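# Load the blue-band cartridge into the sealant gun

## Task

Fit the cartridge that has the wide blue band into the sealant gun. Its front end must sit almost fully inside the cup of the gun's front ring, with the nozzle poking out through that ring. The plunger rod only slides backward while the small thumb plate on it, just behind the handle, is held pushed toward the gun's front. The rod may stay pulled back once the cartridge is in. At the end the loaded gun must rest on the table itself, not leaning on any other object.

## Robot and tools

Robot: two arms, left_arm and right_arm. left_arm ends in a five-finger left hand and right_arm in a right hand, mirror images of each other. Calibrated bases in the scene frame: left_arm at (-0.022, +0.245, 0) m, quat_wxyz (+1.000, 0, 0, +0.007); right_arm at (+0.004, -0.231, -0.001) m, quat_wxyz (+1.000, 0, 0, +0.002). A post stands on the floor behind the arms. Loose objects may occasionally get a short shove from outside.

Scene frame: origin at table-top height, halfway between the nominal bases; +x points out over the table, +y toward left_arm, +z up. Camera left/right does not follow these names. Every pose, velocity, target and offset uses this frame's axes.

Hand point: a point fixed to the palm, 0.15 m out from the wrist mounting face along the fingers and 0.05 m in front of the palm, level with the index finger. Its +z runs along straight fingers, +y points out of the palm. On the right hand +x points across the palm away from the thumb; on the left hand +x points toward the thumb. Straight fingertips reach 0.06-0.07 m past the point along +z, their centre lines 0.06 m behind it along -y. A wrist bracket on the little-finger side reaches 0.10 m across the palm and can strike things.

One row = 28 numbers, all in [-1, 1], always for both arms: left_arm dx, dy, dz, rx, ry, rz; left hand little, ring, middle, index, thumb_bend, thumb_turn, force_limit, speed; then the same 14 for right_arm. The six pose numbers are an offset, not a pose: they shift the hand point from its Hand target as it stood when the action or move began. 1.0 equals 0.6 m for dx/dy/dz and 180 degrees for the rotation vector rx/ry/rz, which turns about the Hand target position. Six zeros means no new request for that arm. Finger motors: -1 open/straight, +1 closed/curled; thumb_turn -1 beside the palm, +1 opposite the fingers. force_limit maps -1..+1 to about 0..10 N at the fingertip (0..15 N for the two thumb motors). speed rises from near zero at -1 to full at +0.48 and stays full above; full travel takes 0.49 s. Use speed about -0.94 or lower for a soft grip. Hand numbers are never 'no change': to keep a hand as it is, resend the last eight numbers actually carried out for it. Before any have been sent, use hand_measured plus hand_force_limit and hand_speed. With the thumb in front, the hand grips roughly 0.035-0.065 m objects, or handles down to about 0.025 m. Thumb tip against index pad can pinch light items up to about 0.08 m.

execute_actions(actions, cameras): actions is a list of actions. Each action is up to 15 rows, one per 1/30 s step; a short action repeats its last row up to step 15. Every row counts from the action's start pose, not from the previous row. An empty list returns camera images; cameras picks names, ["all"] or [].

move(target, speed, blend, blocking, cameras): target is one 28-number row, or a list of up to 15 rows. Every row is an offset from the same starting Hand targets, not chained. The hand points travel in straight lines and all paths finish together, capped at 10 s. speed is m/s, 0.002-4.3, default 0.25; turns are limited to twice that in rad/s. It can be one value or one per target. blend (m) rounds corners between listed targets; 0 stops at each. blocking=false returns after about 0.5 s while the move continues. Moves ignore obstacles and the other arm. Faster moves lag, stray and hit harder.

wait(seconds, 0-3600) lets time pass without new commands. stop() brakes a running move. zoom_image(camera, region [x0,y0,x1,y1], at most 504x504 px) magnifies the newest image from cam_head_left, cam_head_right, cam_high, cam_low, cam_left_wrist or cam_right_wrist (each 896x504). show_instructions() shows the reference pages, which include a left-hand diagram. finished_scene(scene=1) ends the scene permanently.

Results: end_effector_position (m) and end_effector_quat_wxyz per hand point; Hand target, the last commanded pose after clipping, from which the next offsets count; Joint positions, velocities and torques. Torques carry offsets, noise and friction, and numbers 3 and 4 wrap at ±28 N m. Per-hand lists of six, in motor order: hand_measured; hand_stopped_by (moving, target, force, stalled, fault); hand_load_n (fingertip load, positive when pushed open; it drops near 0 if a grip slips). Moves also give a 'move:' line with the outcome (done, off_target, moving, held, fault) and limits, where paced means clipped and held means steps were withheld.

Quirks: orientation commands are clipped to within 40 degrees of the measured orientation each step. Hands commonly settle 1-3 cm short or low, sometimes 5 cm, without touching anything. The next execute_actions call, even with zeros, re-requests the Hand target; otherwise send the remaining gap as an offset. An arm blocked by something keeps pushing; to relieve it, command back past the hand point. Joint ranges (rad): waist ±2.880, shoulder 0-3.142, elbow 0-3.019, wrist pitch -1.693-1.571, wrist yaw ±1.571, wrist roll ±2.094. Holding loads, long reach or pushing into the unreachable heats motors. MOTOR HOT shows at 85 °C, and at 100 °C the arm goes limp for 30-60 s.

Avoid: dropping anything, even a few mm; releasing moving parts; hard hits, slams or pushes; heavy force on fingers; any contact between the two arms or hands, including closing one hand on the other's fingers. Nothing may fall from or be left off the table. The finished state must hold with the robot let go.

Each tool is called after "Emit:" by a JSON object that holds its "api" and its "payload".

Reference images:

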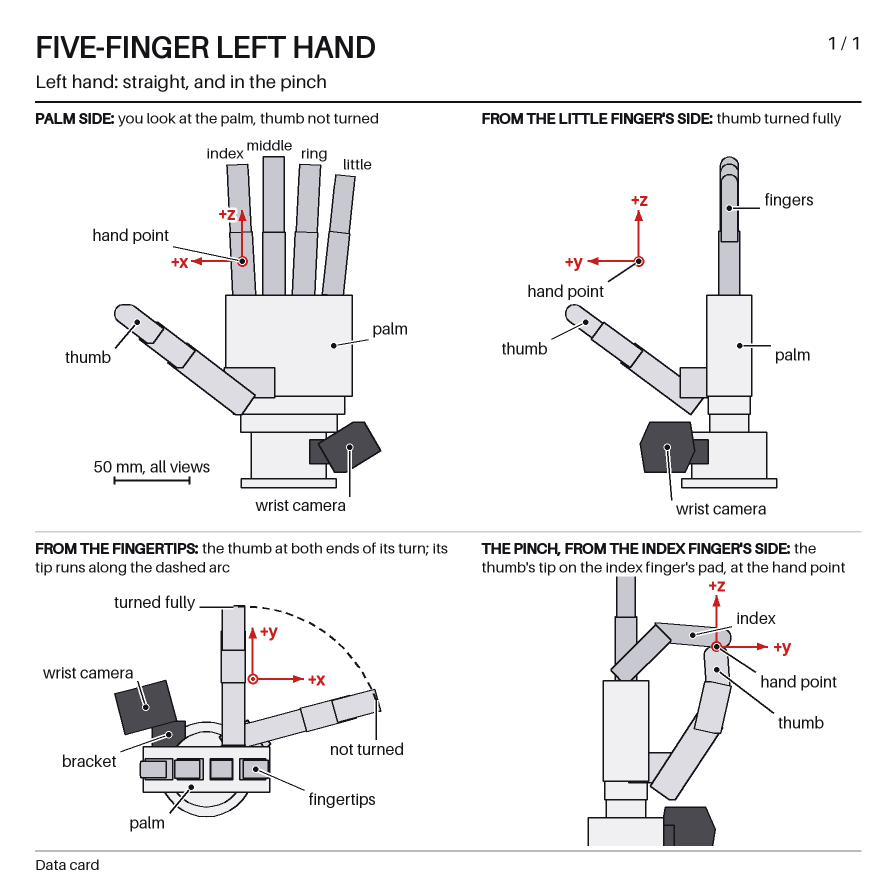

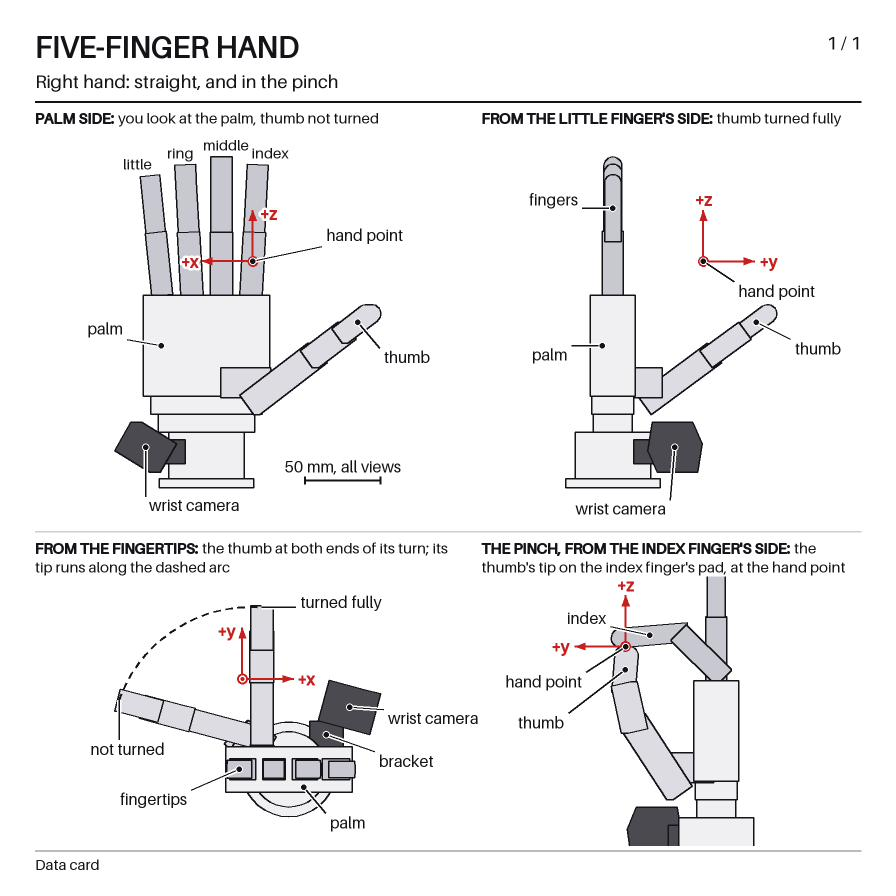

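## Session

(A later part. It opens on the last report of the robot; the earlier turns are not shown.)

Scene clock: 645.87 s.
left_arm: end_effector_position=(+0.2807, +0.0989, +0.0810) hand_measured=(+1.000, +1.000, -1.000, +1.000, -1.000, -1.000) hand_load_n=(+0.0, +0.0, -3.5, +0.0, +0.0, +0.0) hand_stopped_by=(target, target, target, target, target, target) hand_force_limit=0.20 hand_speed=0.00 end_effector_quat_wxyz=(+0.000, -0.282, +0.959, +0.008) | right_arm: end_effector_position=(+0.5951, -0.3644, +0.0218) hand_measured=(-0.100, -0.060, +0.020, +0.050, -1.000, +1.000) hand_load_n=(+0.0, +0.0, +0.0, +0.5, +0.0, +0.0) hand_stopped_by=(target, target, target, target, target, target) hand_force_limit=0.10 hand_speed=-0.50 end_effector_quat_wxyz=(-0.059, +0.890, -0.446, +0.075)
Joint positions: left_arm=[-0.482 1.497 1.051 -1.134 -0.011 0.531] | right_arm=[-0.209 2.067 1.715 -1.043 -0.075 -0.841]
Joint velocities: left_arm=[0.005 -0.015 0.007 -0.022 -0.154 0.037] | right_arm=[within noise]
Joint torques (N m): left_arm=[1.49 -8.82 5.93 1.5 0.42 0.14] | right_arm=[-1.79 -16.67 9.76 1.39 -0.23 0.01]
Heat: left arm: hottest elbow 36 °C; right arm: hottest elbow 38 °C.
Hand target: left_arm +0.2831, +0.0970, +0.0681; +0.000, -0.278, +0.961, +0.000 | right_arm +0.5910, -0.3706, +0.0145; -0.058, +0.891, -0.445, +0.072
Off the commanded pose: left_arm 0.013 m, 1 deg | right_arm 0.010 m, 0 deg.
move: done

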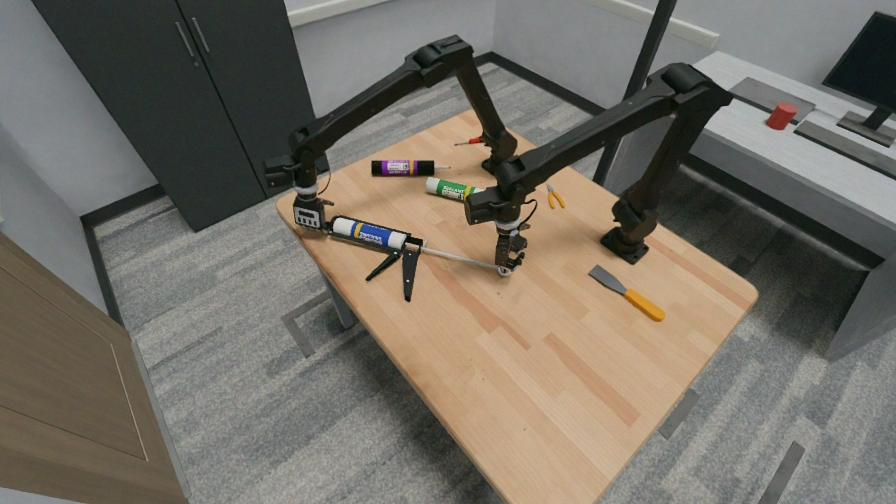

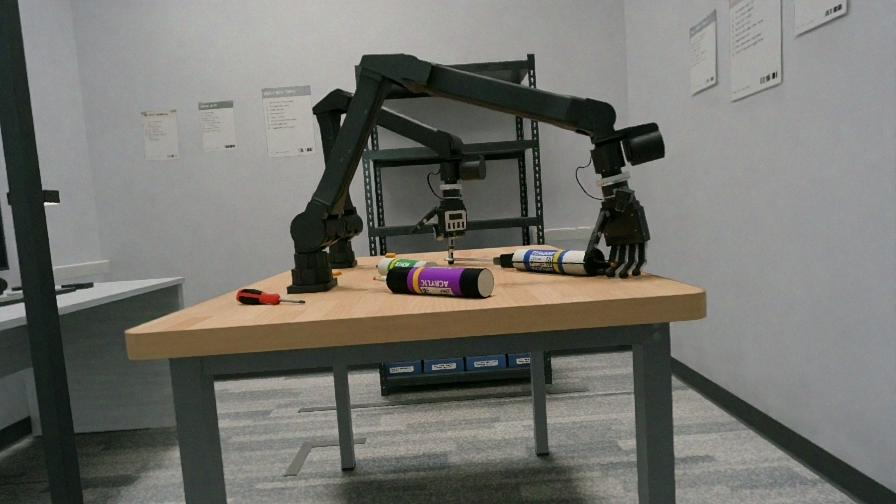

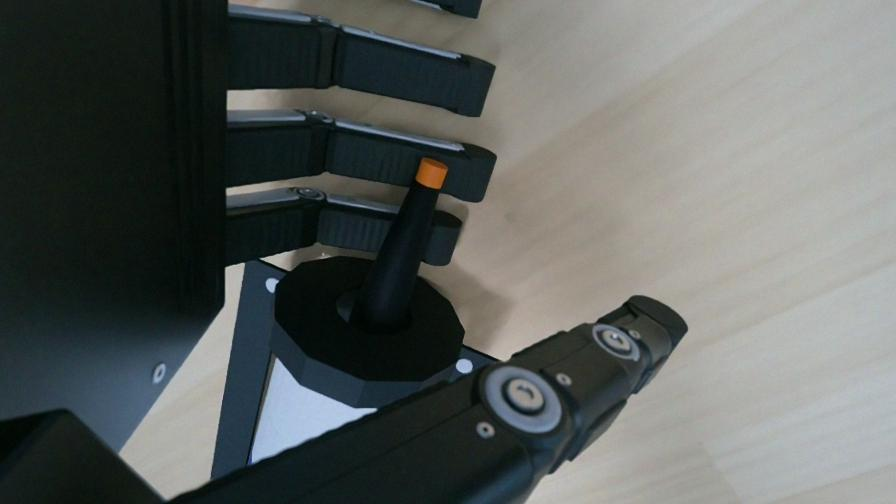

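Emit:
{"api": "move", "payload": {"target": [0,0,0,0,0,0, 1,1,-1,1,-1,-1,0.2,0, 0.024,0.02,0.038,0,0,0, -0.1,-0.06,0.02,0.05,-1,1,0.1,-0.5], "speed": 0.04, "cameras": ["cam_high","cam_low","cam_right_wrist"]}}

Emit:
{"api": "zoom_image", "payload": {"camera": "cam_right_wrist", "region": [260, 130, 500, 420]}}

Emit:
{"api": "zoom_image", "payload": {"camera": "cam_low", "region": [560, 205, 650, 295]}}

Scene clock: 647.33 s.
left_arm: end_effector_position=(+0.2807, +0.0989, +0.0810) hand_measured=(+1.000, +1.000, -1.000, +1.000, -1.000, -1.000) hand_load_n=(+0.0, +0.0, -3.5, +0.0, +0.0, +0.0) hand_stopped_by=(target, target, target, target, target, target) hand_force_limit=0.20 hand_speed=0.00 end_effector_quat_wxyz=(+0.000, -0.282, +0.959, +0.008) | right_arm: end_effector_position=(+0.5869, -0.3613, +0.0251) hand_measured=(-0.100, -0.060, +0.020, +0.050, -1.000, +1.000) hand_load_n=(+0.0, +0.0, +0.5, +1.0, +0.0, +0.0) hand_stopped_by=(target, target, target, target, target, target) hand_force_limit=0.10 hand_speed=-0.50 end_effector_quat_wxyz=(-0.054, +0.892, -0.446, +0.058)
Joint positions: left_arm=[-0.482 1.497 1.051 -1.134 -0.011 0.531] | right_arm=[-0.207 2.067 1.722 -1.085 -0.075 -0.841]
Joint torques (N m): left_arm=[1.67 -8.47 5.97 1.78 0.43 0.14] | right_arm=[0.09 -16.26 15.86 0.28 -0.09 0.23]
Heat: left arm: hottest elbow 36 °C; right arm: hottest elbow 38 °C.
Hand target: left_arm +0.2831, +0.0970, +0.0681; +0.000, -0.278, +0.961, +0.000 | right_arm +0.6053, -0.3586, +0.0373; -0.058, +0.891, -0.445, +0.071
Off the commanded pose: left_arm 0.013 m, 1 deg | right_arm 0.022 m, 2 deg.
move: off_target (right_arm)

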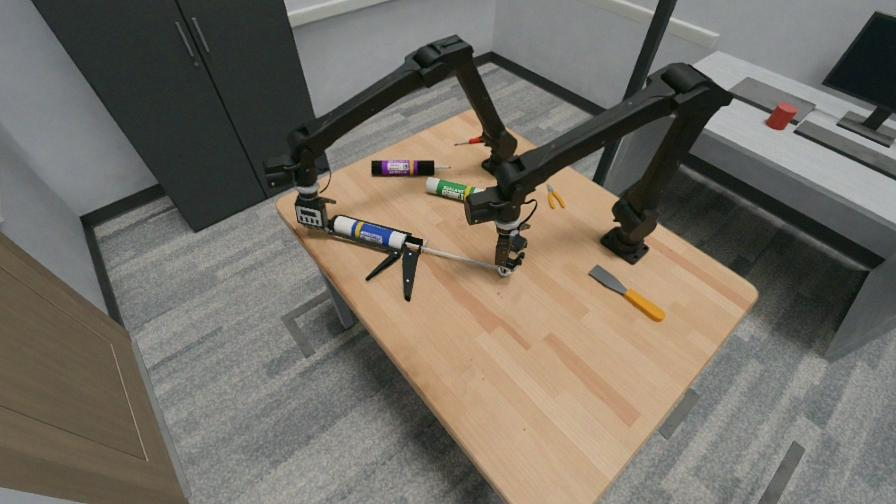

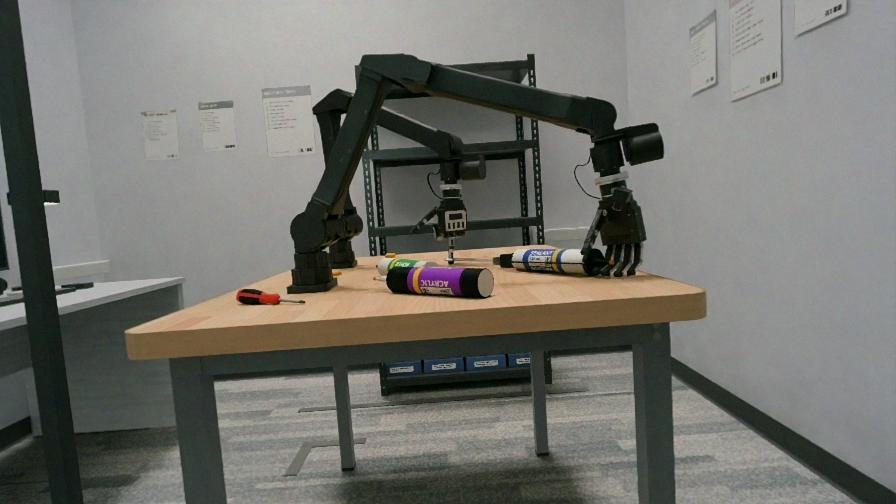

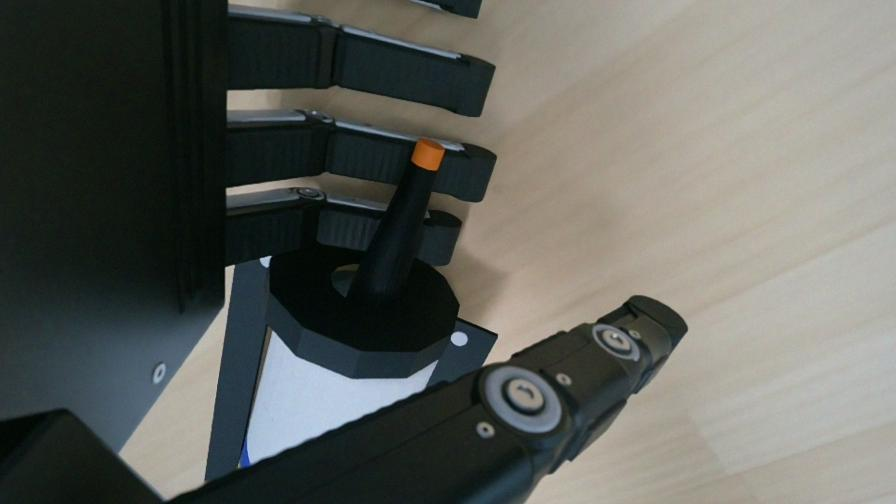

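Scaled by 1.738 from the camera's image (finer frame: 1280x720).

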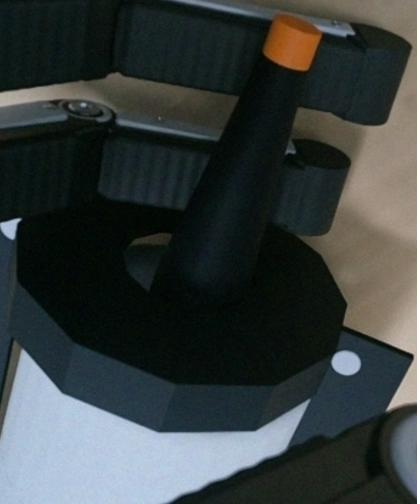

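Scaled by 5.600 from the camera's image (finer frame: 1280x720).

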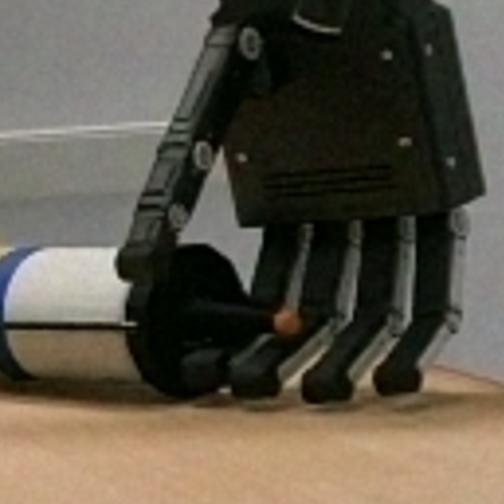

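Emit:
{"api": "move", "payload": {"target": [0,0,0,0,0,0, 1,1,-1,1,-1,-1,0.2,0, 0.02,0.01,0.003,0,0,0, -0.1,-0.06,0.02,0.05,-1,1,0.1,-0.5], "speed": 0.04, "cameras": ["cam_high","cam_low","cam_right_wrist"]}}

Emit:
{"api": "zoom_image", "payload": {"camera": "cam_right_wrist", "region": [260, 130, 500, 420]}}

Emit:
{"api": "zoom_image", "payload": {"camera": "cam_low", "region": [560, 205, 650, 295]}}

Scene clock: 648.40 s.
left_arm: end_effector_position=(+0.2807, +0.0989, +0.0810) hand_measured=(+1.000, +1.000, -1.000, +1.000, -1.000, -1.000) hand_load_n=(+0.0, +0.0, -3.5, +0.0, +0.0, +0.0) hand_stopped_by=(target, target, target, target, target, target) hand_force_limit=0.20 hand_speed=0.00 end_effector_quat_wxyz=(+0.000, -0.282, +0.959, +0.008) | right_arm: end_effector_position=(+0.5964, -0.3553, +0.0277) hand_measured=(-0.100, -0.060, +0.020, +0.050, -1.000, +1.000) hand_load_n=(+0.0, +0.0, +0.5, +1.0, +0.0, +0.0) hand_stopped_by=(target, target, target, target, target, target) hand_force_limit=0.10 hand_speed=-0.50 end_effector_quat_wxyz=(-0.053, +0.892, -0.445, +0.056)
Joint positions: left_arm=[-0.482 1.497 1.051 -1.134 -0.011 0.531] | right_arm=[-0.194 2.089 1.767 -1.112 -0.073 -0.831]
Joint torques (N m): left_arm=[0.5 -7.82 5.98 1.51 0.44 0.14] | right_arm=[-0.03 -16.44 16.39 0.5 -0.08 0.26]
Heat: left arm: hottest elbow 36 °C; right arm: hottest elbow 39 °C.
Hand target: left_arm +0.2831, +0.0970, +0.0681; +0.000, -0.278, +0.961, +0.000 | right_arm +0.6174, -0.3526, +0.0391; -0.058, +0.891, -0.446, +0.072
Off the commanded pose: left_arm 0.013 m, 1 deg | right_arm 0.024 m, 2 deg.
move: off_target (right_arm)

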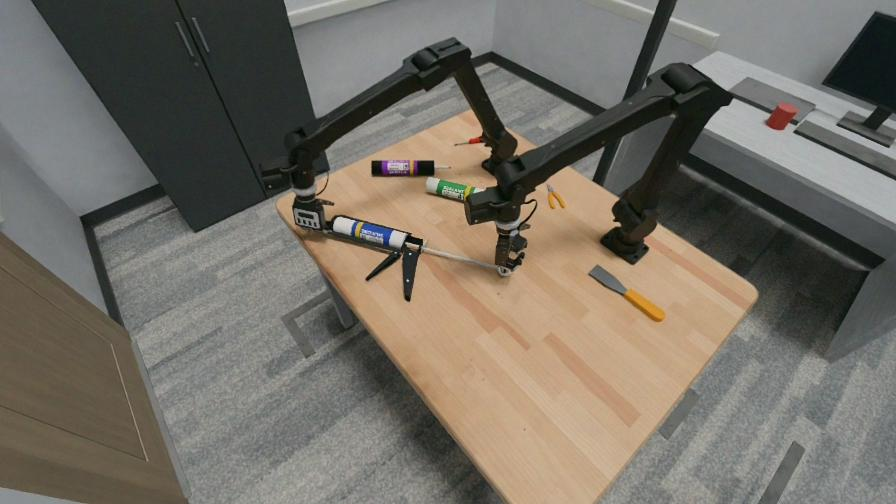

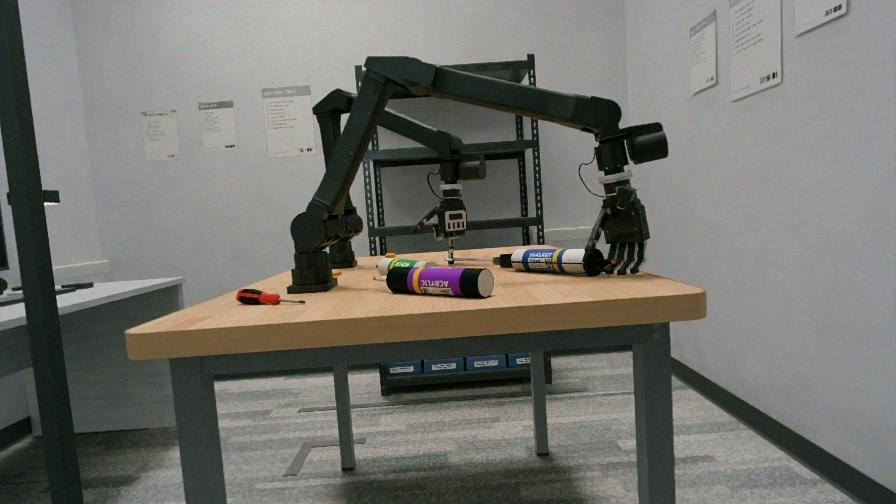

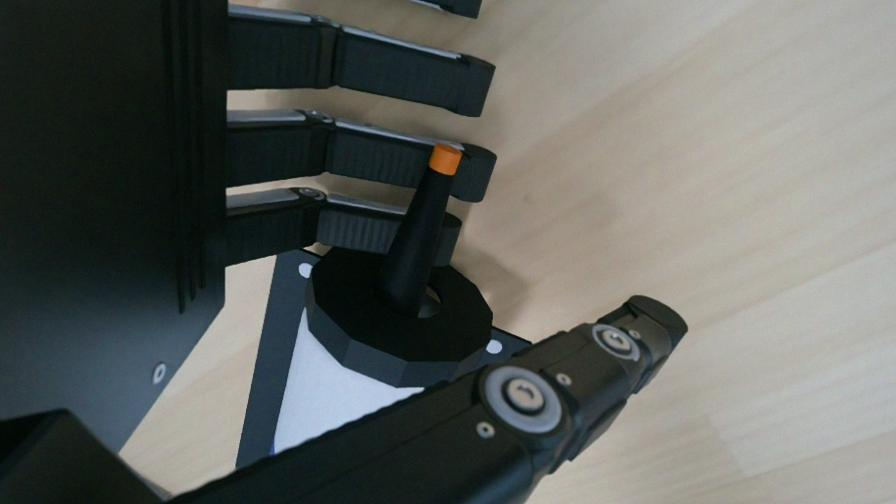

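Scaled by 1.738 from the camera's image (finer frame: 1280x720).

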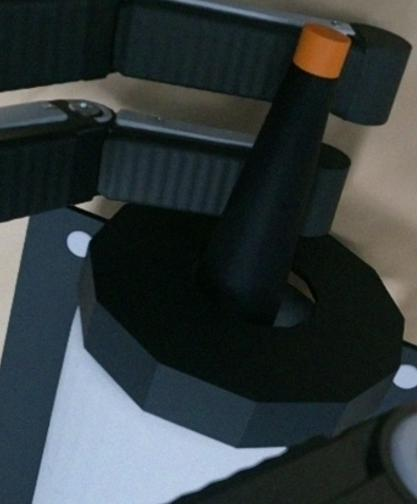

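Scaled by 5.600 from the camera's image (finer frame: 1280x720).

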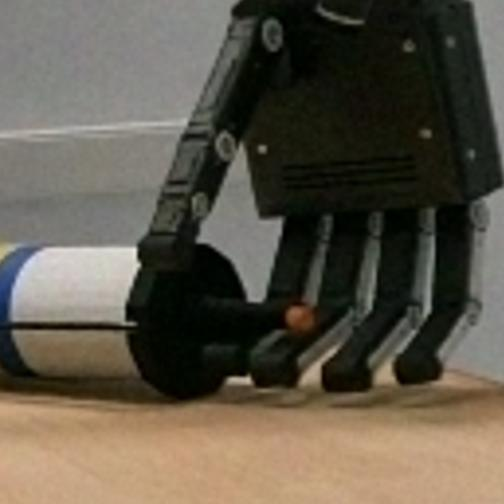

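Emit:
{"api": "move", "payload": {"target": [0,0,0,0,0,0, 1,1,-1,1,-1,-1,0.2,0, 0,0,0,0,0,0, -0.1,-0.06,0.02,0.05,0.2,1,-0.3,-0.6], "speed": 0.04, "cameras": ["cam_high","cam_low","cam_right_wrist"]}}

Emit:
{"api": "zoom_image", "payload": {"camera": "cam_right_wrist", "region": [260, 130, 500, 420]}}

Emit:
{"api": "zoom_image", "payload": {"camera": "cam_low", "region": [560, 205, 650, 295]}}

Scene clock: 651.03 s.
left_arm: end_effector_position=(+0.2807, +0.0989, +0.0810) hand_measured=(+1.000, +1.000, -1.000, +1.000, -1.000, -1.000) hand_load_n=(+0.0, +0.0, -3.5, +0.0, +0.0, +0.0) hand_stopped_by=(target, target, target, target, target, target) hand_force_limit=0.20 hand_speed=0.00 end_effector_quat_wxyz=(+0.000, -0.282, +0.959, +0.008) | right_arm: end_effector_position=(+0.5958, -0.3552, +0.0266) hand_measured=(-0.100, -0.060, +0.020, +0.050, +0.200, +1.000) hand_load_n=(+0.0, +0.0, +0.0, +1.5, +0.0, +0.0) hand_stopped_by=(target, target, target, target, target, target) hand_force_limit=-0.30 hand_speed=-0.60 end_effector_quat_wxyz=(-0.052, +0.892, -0.447, +0.054)
Joint positions: left_arm=[-0.482 1.497 1.051 -1.134 -0.011 0.531] | right_arm=[-0.194 2.092 1.768 -1.114 -0.071 -0.827]
Joint torques (N m): left_arm=[1.49 -8.88 5.97 1.59 0.46 0.12] | right_arm=[0.03 -16.44 16.38 0.57 -0.14 0.22]
Heat: left arm: hottest elbow 36 °C; right arm: hottest elbow 39 °C.
Hand target: left_arm +0.2831, +0.0970, +0.0681; +0.000, -0.278, +0.961, +0.000 | right_arm +0.6174, -0.3526, +0.0390; -0.058, +0.891, -0.446, +0.071
Off the commanded pose: left_arm 0.013 m, 1 deg | right_arm 0.025 m, 2 deg.
move: done

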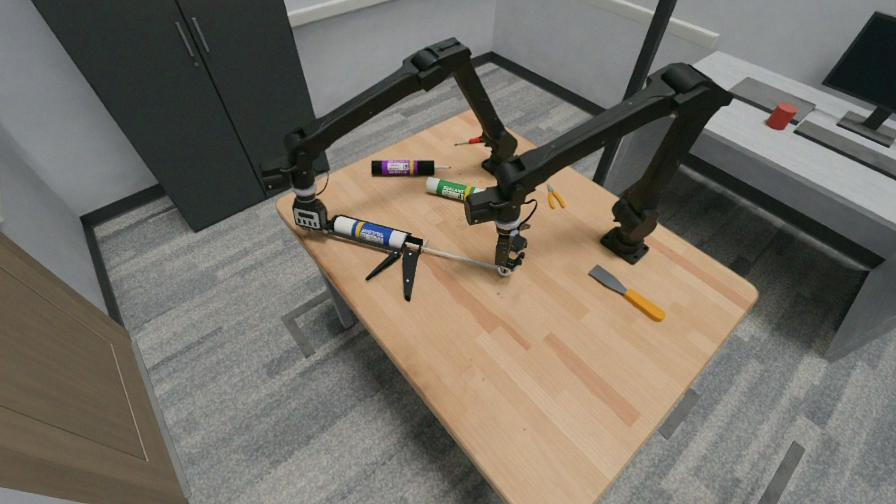

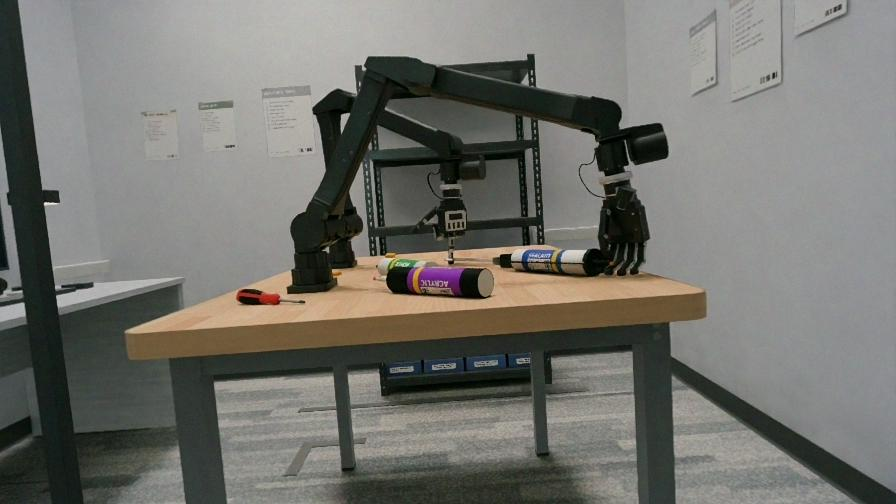

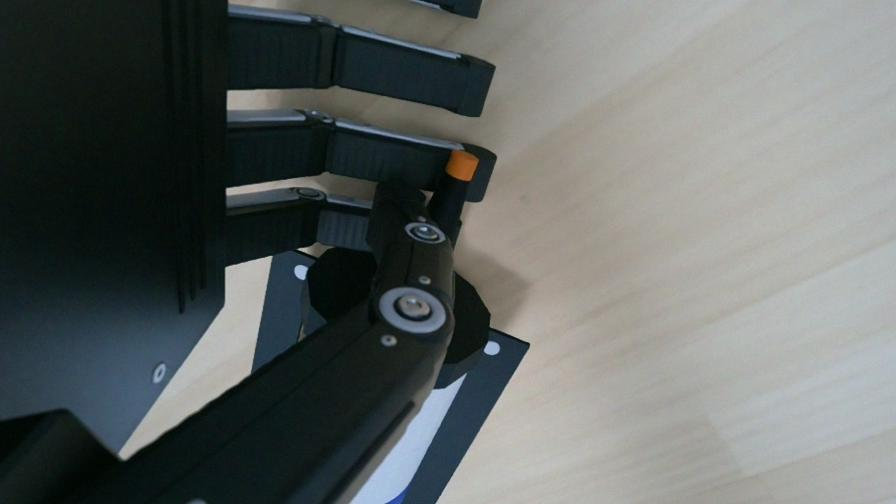

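Scaled by 1.738 from the camera's image (finer frame: 1280x720).

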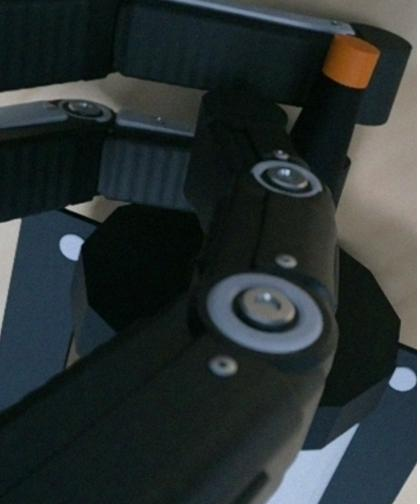

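Scaled by 5.600 from the camera's image (finer frame: 1280x720).

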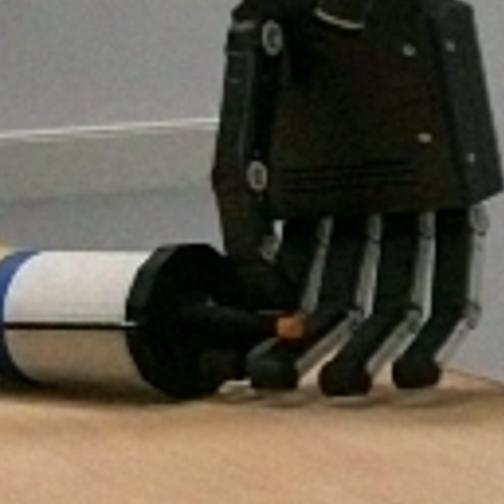

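Emit:
{"api": "move", "payload": {"target": [0,0,0,0,0,0, 1,1,-1,1,-1,-1,0.2,0, 0,0,0,0,0,0, -0.1,-0.06,0.02,0.05,-0.1,1,-0.3,-0.3], "speed": 0.04, "cameras": ["cam_low","cam_right_wrist"]}}

Emit:
{"api": "zoom_image", "payload": {"camera": "cam_right_wrist", "region": [260, 130, 500, 420]}}

Emit:
{"api": "zoom_image", "payload": {"camera": "cam_low", "region": [560, 205, 650, 295]}}

Scene clock: 652.07 s.
left_arm: end_effector_position=(+0.2807, +0.0989, +0.0810) hand_measured=(+1.000, +1.000, -1.000, +1.000, -1.000, -1.000) hand_load_n=(+0.0, +0.0, -3.5, +0.0, -0.5, +0.0) hand_stopped_by=(target, target, target, target, target, target) hand_force_limit=0.20 hand_speed=0.00 end_effector_quat_wxyz=(+0.000, -0.282, +0.959, +0.008) | right_arm: end_effector_position=(+0.5970, -0.3555, +0.0276) hand_measured=(-0.100, -0.060, +0.020, +0.050, -0.100, +1.000) hand_load_n=(+0.0, +0.0, +0.0, +2.0, +0.0, +0.0) hand_stopped_by=(target, target, target, target, target, target) hand_force_limit=-0.30 hand_speed=-0.30 end_effector_quat_wxyz=(-0.053, +0.891, -0.447, +0.056)
Joint positions: left_arm=[-0.482 1.497 1.051 -1.134 -0.011 0.531] | right_arm=[-0.194 2.092 1.771 -1.114 -0.071 -0.827]
Joint torques (N m): left_arm=[1.32 -8.53 5.89 1.57 0.47 0.16] | right_arm=[0.09 -16.56 16.16 0.57 -0.14 0.23]
Heat: left arm: hottest elbow 36 °C; right arm: hottest elbow 39 °C.
Hand target: left_arm +0.2831, +0.0970, +0.0681; +0.000, -0.278, +0.961, +0.000 | right_arm +0.6174, -0.3526, +0.0390; -0.058, +0.891, -0.446, +0.071
Off the commanded pose: left_arm 0.013 m, 1 deg | right_arm 0.024 m, 2 deg.
move: done

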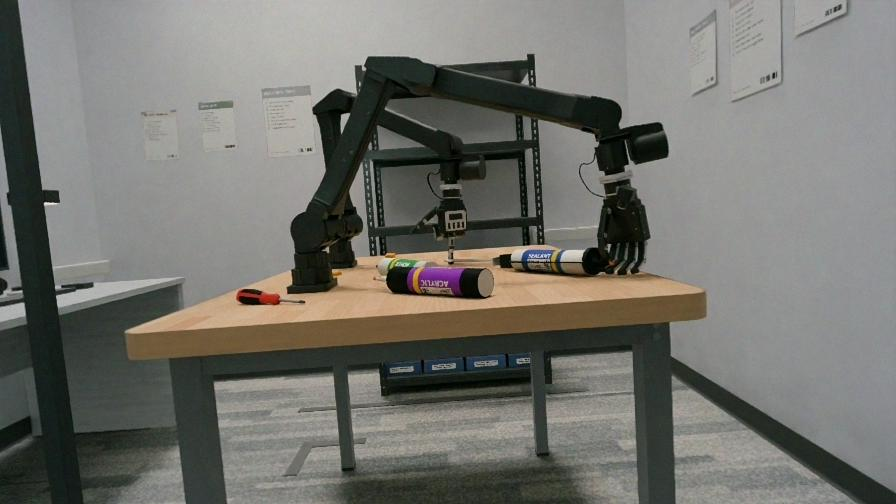

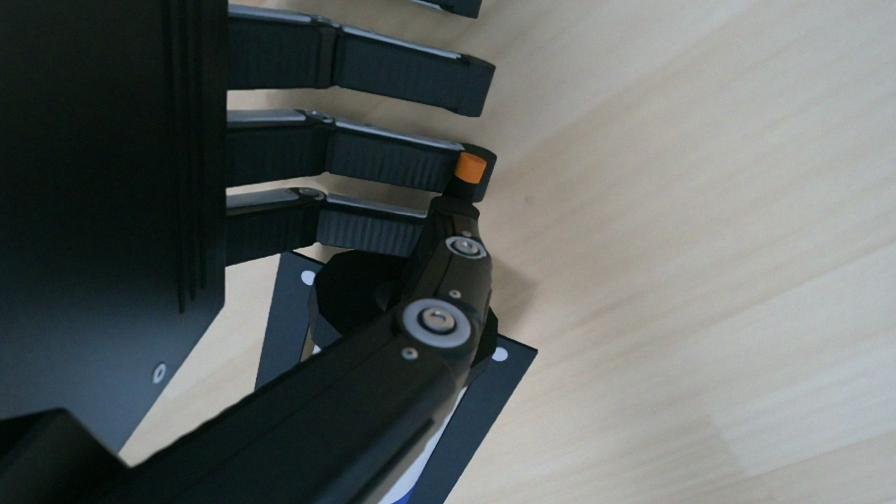

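Scaled by 1.738 from the camera's image (finer frame: 1280x720).

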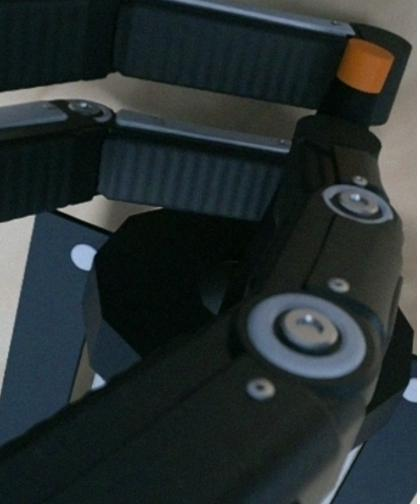

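Scaled by 5.600 from the camera's image (finer frame: 1280x720).

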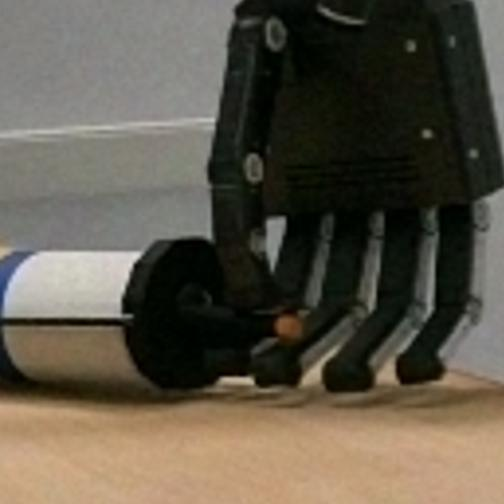

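Emit:
{"api": "move", "payload": {"target": [0,0,0,0,0,0, 1,1,-1,1,-1,-1,0.2,0, 0,0,0,0,0,0, -0.1,-0.06,0.04,0.07,0.0,1,-0.1,-0.5], "speed": 0.04, "cameras": ["cam_low","cam_right_wrist"]}}

Emit:
{"api": "zoom_image", "payload": {"camera": "cam_right_wrist", "region": [260, 130, 500, 420]}}

Emit:
{"api": "zoom_image", "payload": {"camera": "cam_low", "region": [560, 205, 650, 295]}}

Scene clock: 652.70 s.
left_arm: end_effector_position=(+0.2807, +0.0989, +0.0810) hand_measured=(+1.000, +1.000, -1.000, +1.000, -1.000, -1.000) hand_load_n=(+0.0, +0.0, -3.5, +0.0, +0.0, +0.0) hand_stopped_by=(target, target, target, target, target, target) hand_force_limit=0.20 hand_speed=0.00 end_effector_quat_wxyz=(+0.000, -0.282, +0.959, +0.008) | right_arm: end_effector_position=(+0.5970, -0.3555, +0.0276) hand_measured=(-0.100, -0.060, +0.040, +0.068, +0.000, +1.000) hand_load_n=(+0.0, +0.0, +0.0, +5.0, +1.0, -0.5) hand_stopped_by=(target, target, target, force, target, target) hand_force_limit=-0.10 hand_speed=-0.50 end_effector_quat_wxyz=(-0.053, +0.891, -0.447, +0.056)
Joint positions: left_arm=[-0.482 1.497 1.051 -1.134 -0.011 0.531] | right_arm=[-0.194 2.092 1.771 -1.114 -0.071 -0.827]
Joint torques (N m): left_arm=[1.26 -8.76 6.02 1.83 0.44 0.14] | right_arm=[0.03 -16.5 16.16 0.55 -0.14 0.22]
Heat: left arm: hottest elbow 36 °C; right arm: hottest elbow 39 °C.
Hand target: left_arm +0.2831, +0.0970, +0.0681; +0.000, -0.278, +0.961, +0.000 | right_arm +0.6174, -0.3526, +0.0390; -0.058, +0.891, -0.446, +0.071
Off the commanded pose: left_arm 0.013 m, 1 deg | right_arm 0.024 m, 2 deg.
move: done

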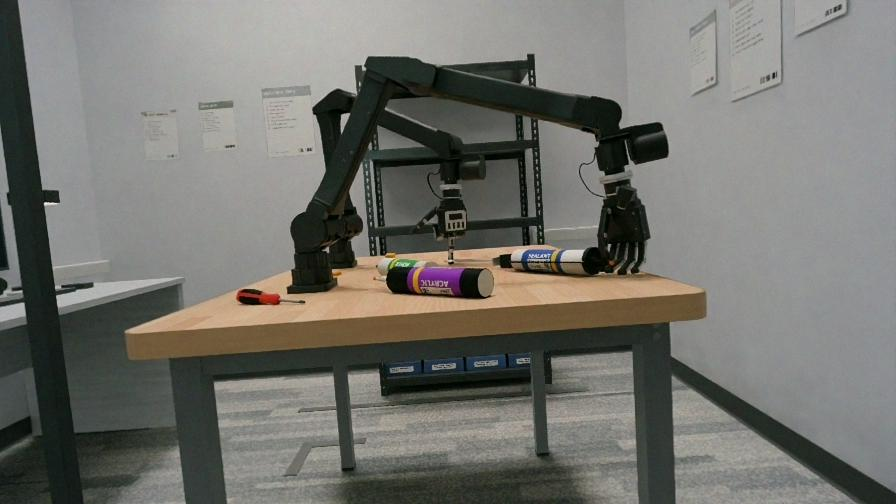

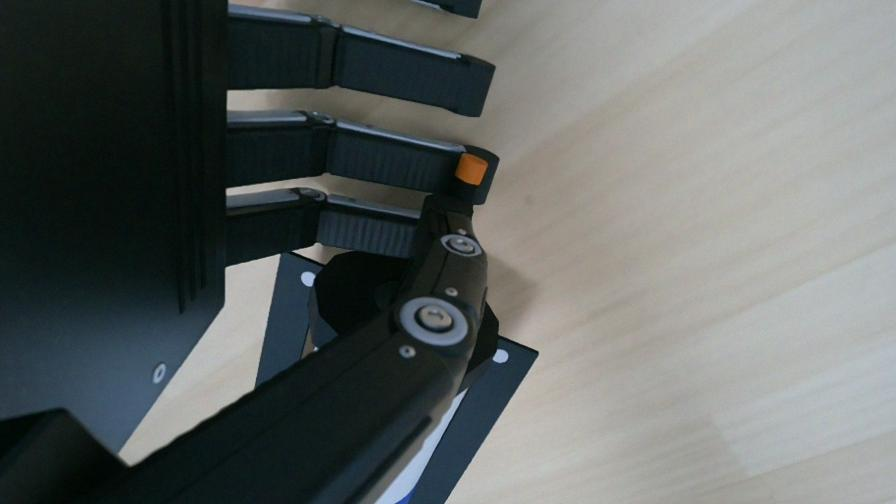

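Scaled by 1.738 from the camera's image (finer frame: 1280x720).

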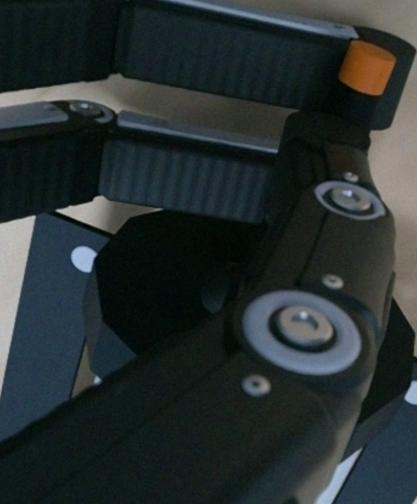

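Scaled by 5.600 from the camera's image (finer frame: 1280x720).

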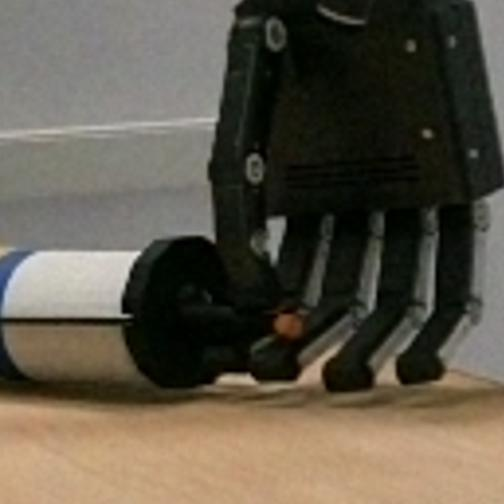

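Emit:
{"api": "move", "payload": {"target": [0,0,0,0,0,0, 1,1,-1,1,-1,-1,0.2,0, 0,0,0,0,0,0, -0.1,-0.1,-0.05,-0.03,-0.5,1,-0.1,-0.3], "speed": 0.04}}

Emit:
{"api": "move", "payload": {"target": [0,0,0,0,0,0, 1,1,-1,1,-1,-1,0.2,0, 0.008,-0.033,0,0,0,0, -0.1,-0.1,-0.05,-0.03,-0.5,1,-0.1,-0.3], "speed": 0.04, "cameras": ["cam_low","cam_right_wrist"]}}

Emit:
{"api": "zoom_image", "payload": {"camera": "cam_right_wrist", "region": [220, 130, 520, 420]}}

Emit:
{"api": "zoom_image", "payload": {"camera": "cam_low", "region": [560, 205, 650, 295]}}

Scene clock: 653.90 s.
left_arm: end_effector_position=(+0.2807, +0.0989, +0.0810) hand_measured=(+1.000, +1.000, -1.000, +1.000, -1.000, -1.000) hand_load_n=(+0.0, +0.0, -3.5, +0.0, +0.0, +0.0) hand_stopped_by=(target, target, target, target, target, target) hand_force_limit=0.20 hand_speed=0.00 end_effector_quat_wxyz=(+0.000, -0.282, +0.959, +0.008) | right_arm: end_effector_position=(+0.5991, -0.3559, +0.0295) hand_measured=(-0.100, -0.100, -0.050, -0.030, -0.500, +1.000) hand_load_n=(+0.0, +0.0, +0.0, +0.0, +0.0, +0.0) hand_stopped_by=(target, target, target, target, target, target) hand_force_limit=-0.10 hand_speed=-0.30 end_effector_quat_wxyz=(-0.053, +0.891, -0.446, +0.058)
Joint positions: left_arm=[-0.482 1.497 1.051 -1.134 -0.011 0.531] | right_arm=[-0.194 2.092 1.776 -1.114 -0.071 -0.827]
Joint torques (N m): left_arm=[1.08 -9.11 6.05 1.58 0.42 0.18] | right_arm=[0.03 -16.44 15.76 0.59 -0.14 0.22]
Heat: left arm: hottest elbow 36 °C; right arm: hottest elbow 39 °C.
Hand target: left_arm +0.2831, +0.0970, +0.0681; +0.000, -0.278, +0.961, +0.000 | right_arm +0.6175, -0.3526, +0.0390; -0.058, +0.891, -0.446, +0.072
Off the commanded pose: left_arm 0.013 m, 1 deg | right_arm 0.021 m, 2 deg.
move: done

Scene clock: 655.03 s.
left_arm: end_effector_position=(+0.2807, +0.0989, +0.0810) hand_measured=(+1.000, +1.000, -1.000, +1.000, -1.000, -1.000) hand_load_n=(+0.0, +0.0, -3.5, +0.0, +0.0, +0.0) hand_stopped_by=(target, target, target, target, target, target) hand_force_limit=0.20 hand_speed=0.00 end_effector_quat_wxyz=(+0.000, -0.282, +0.959, +0.008) | right_arm: end_effector_position=(+0.6081, -0.3625, +0.0362) hand_measured=(-0.100, -0.100, -0.050, -0.030, -0.500, +1.000) hand_load_n=(+0.0, +0.0, +0.0, +0.5, +0.0, +0.0) hand_stopped_by=(target, target, target, target, target, target) hand_force_limit=-0.10 hand_speed=-0.30 end_effector_quat_wxyz=(-0.056, +0.890, -0.447, +0.063)
Joint positions: left_arm=[-0.482 1.497 1.051 -1.134 -0.011 0.531] | right_arm=[-0.202 2.105 1.818 -1.132 -0.073 -0.833]
Joint torques (N m): left_arm=[1.26 -8.94 6.09 1.73 0.46 0.09] | right_arm=[-1.67 -15.91 15.79 0.51 -0.22 0.01]
Heat: left arm: hottest elbow 36 °C; right arm: hottest elbow 39 °C.
Hand target: left_arm +0.2831, +0.0970, +0.0681; +0.000, -0.278, +0.961, +0.000 | right_arm +0.6222, -0.3723, +0.0389; -0.058, +0.891, -0.445, +0.071
Off the commanded pose: left_arm 0.013 m, 1 deg | right_arm 0.018 m, 1 deg.
move: off_target (right_arm)

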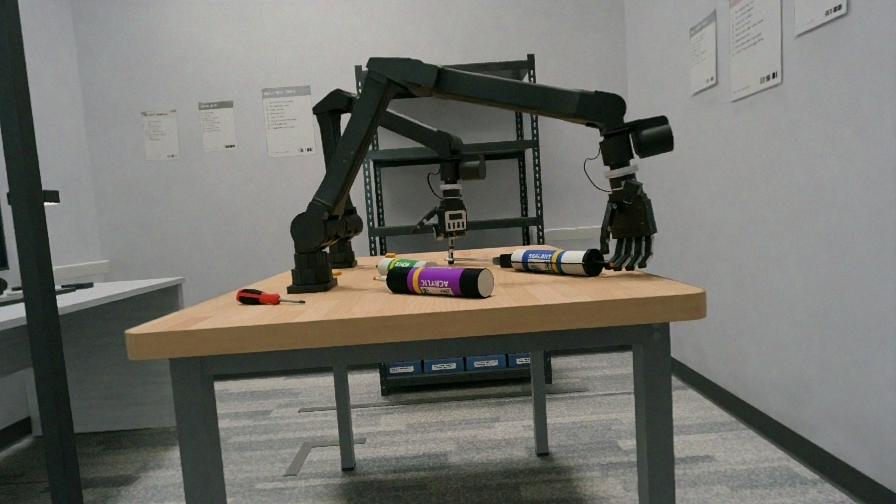

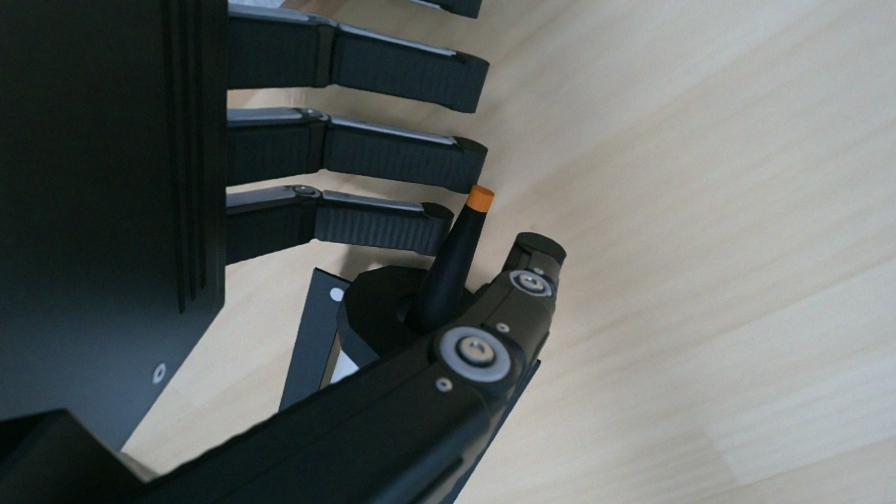

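Scaled by 1.680 from the camera's image (finer frame: 1280x720).

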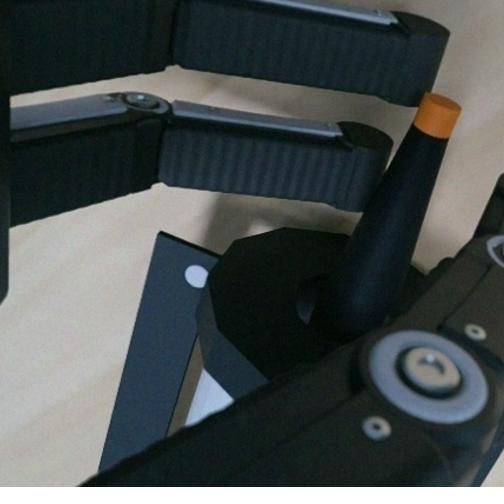

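Scaled by 5.600 from the camera's image (finer frame: 1280x720).

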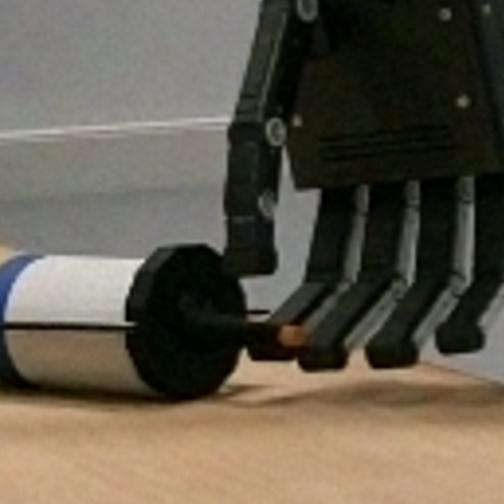

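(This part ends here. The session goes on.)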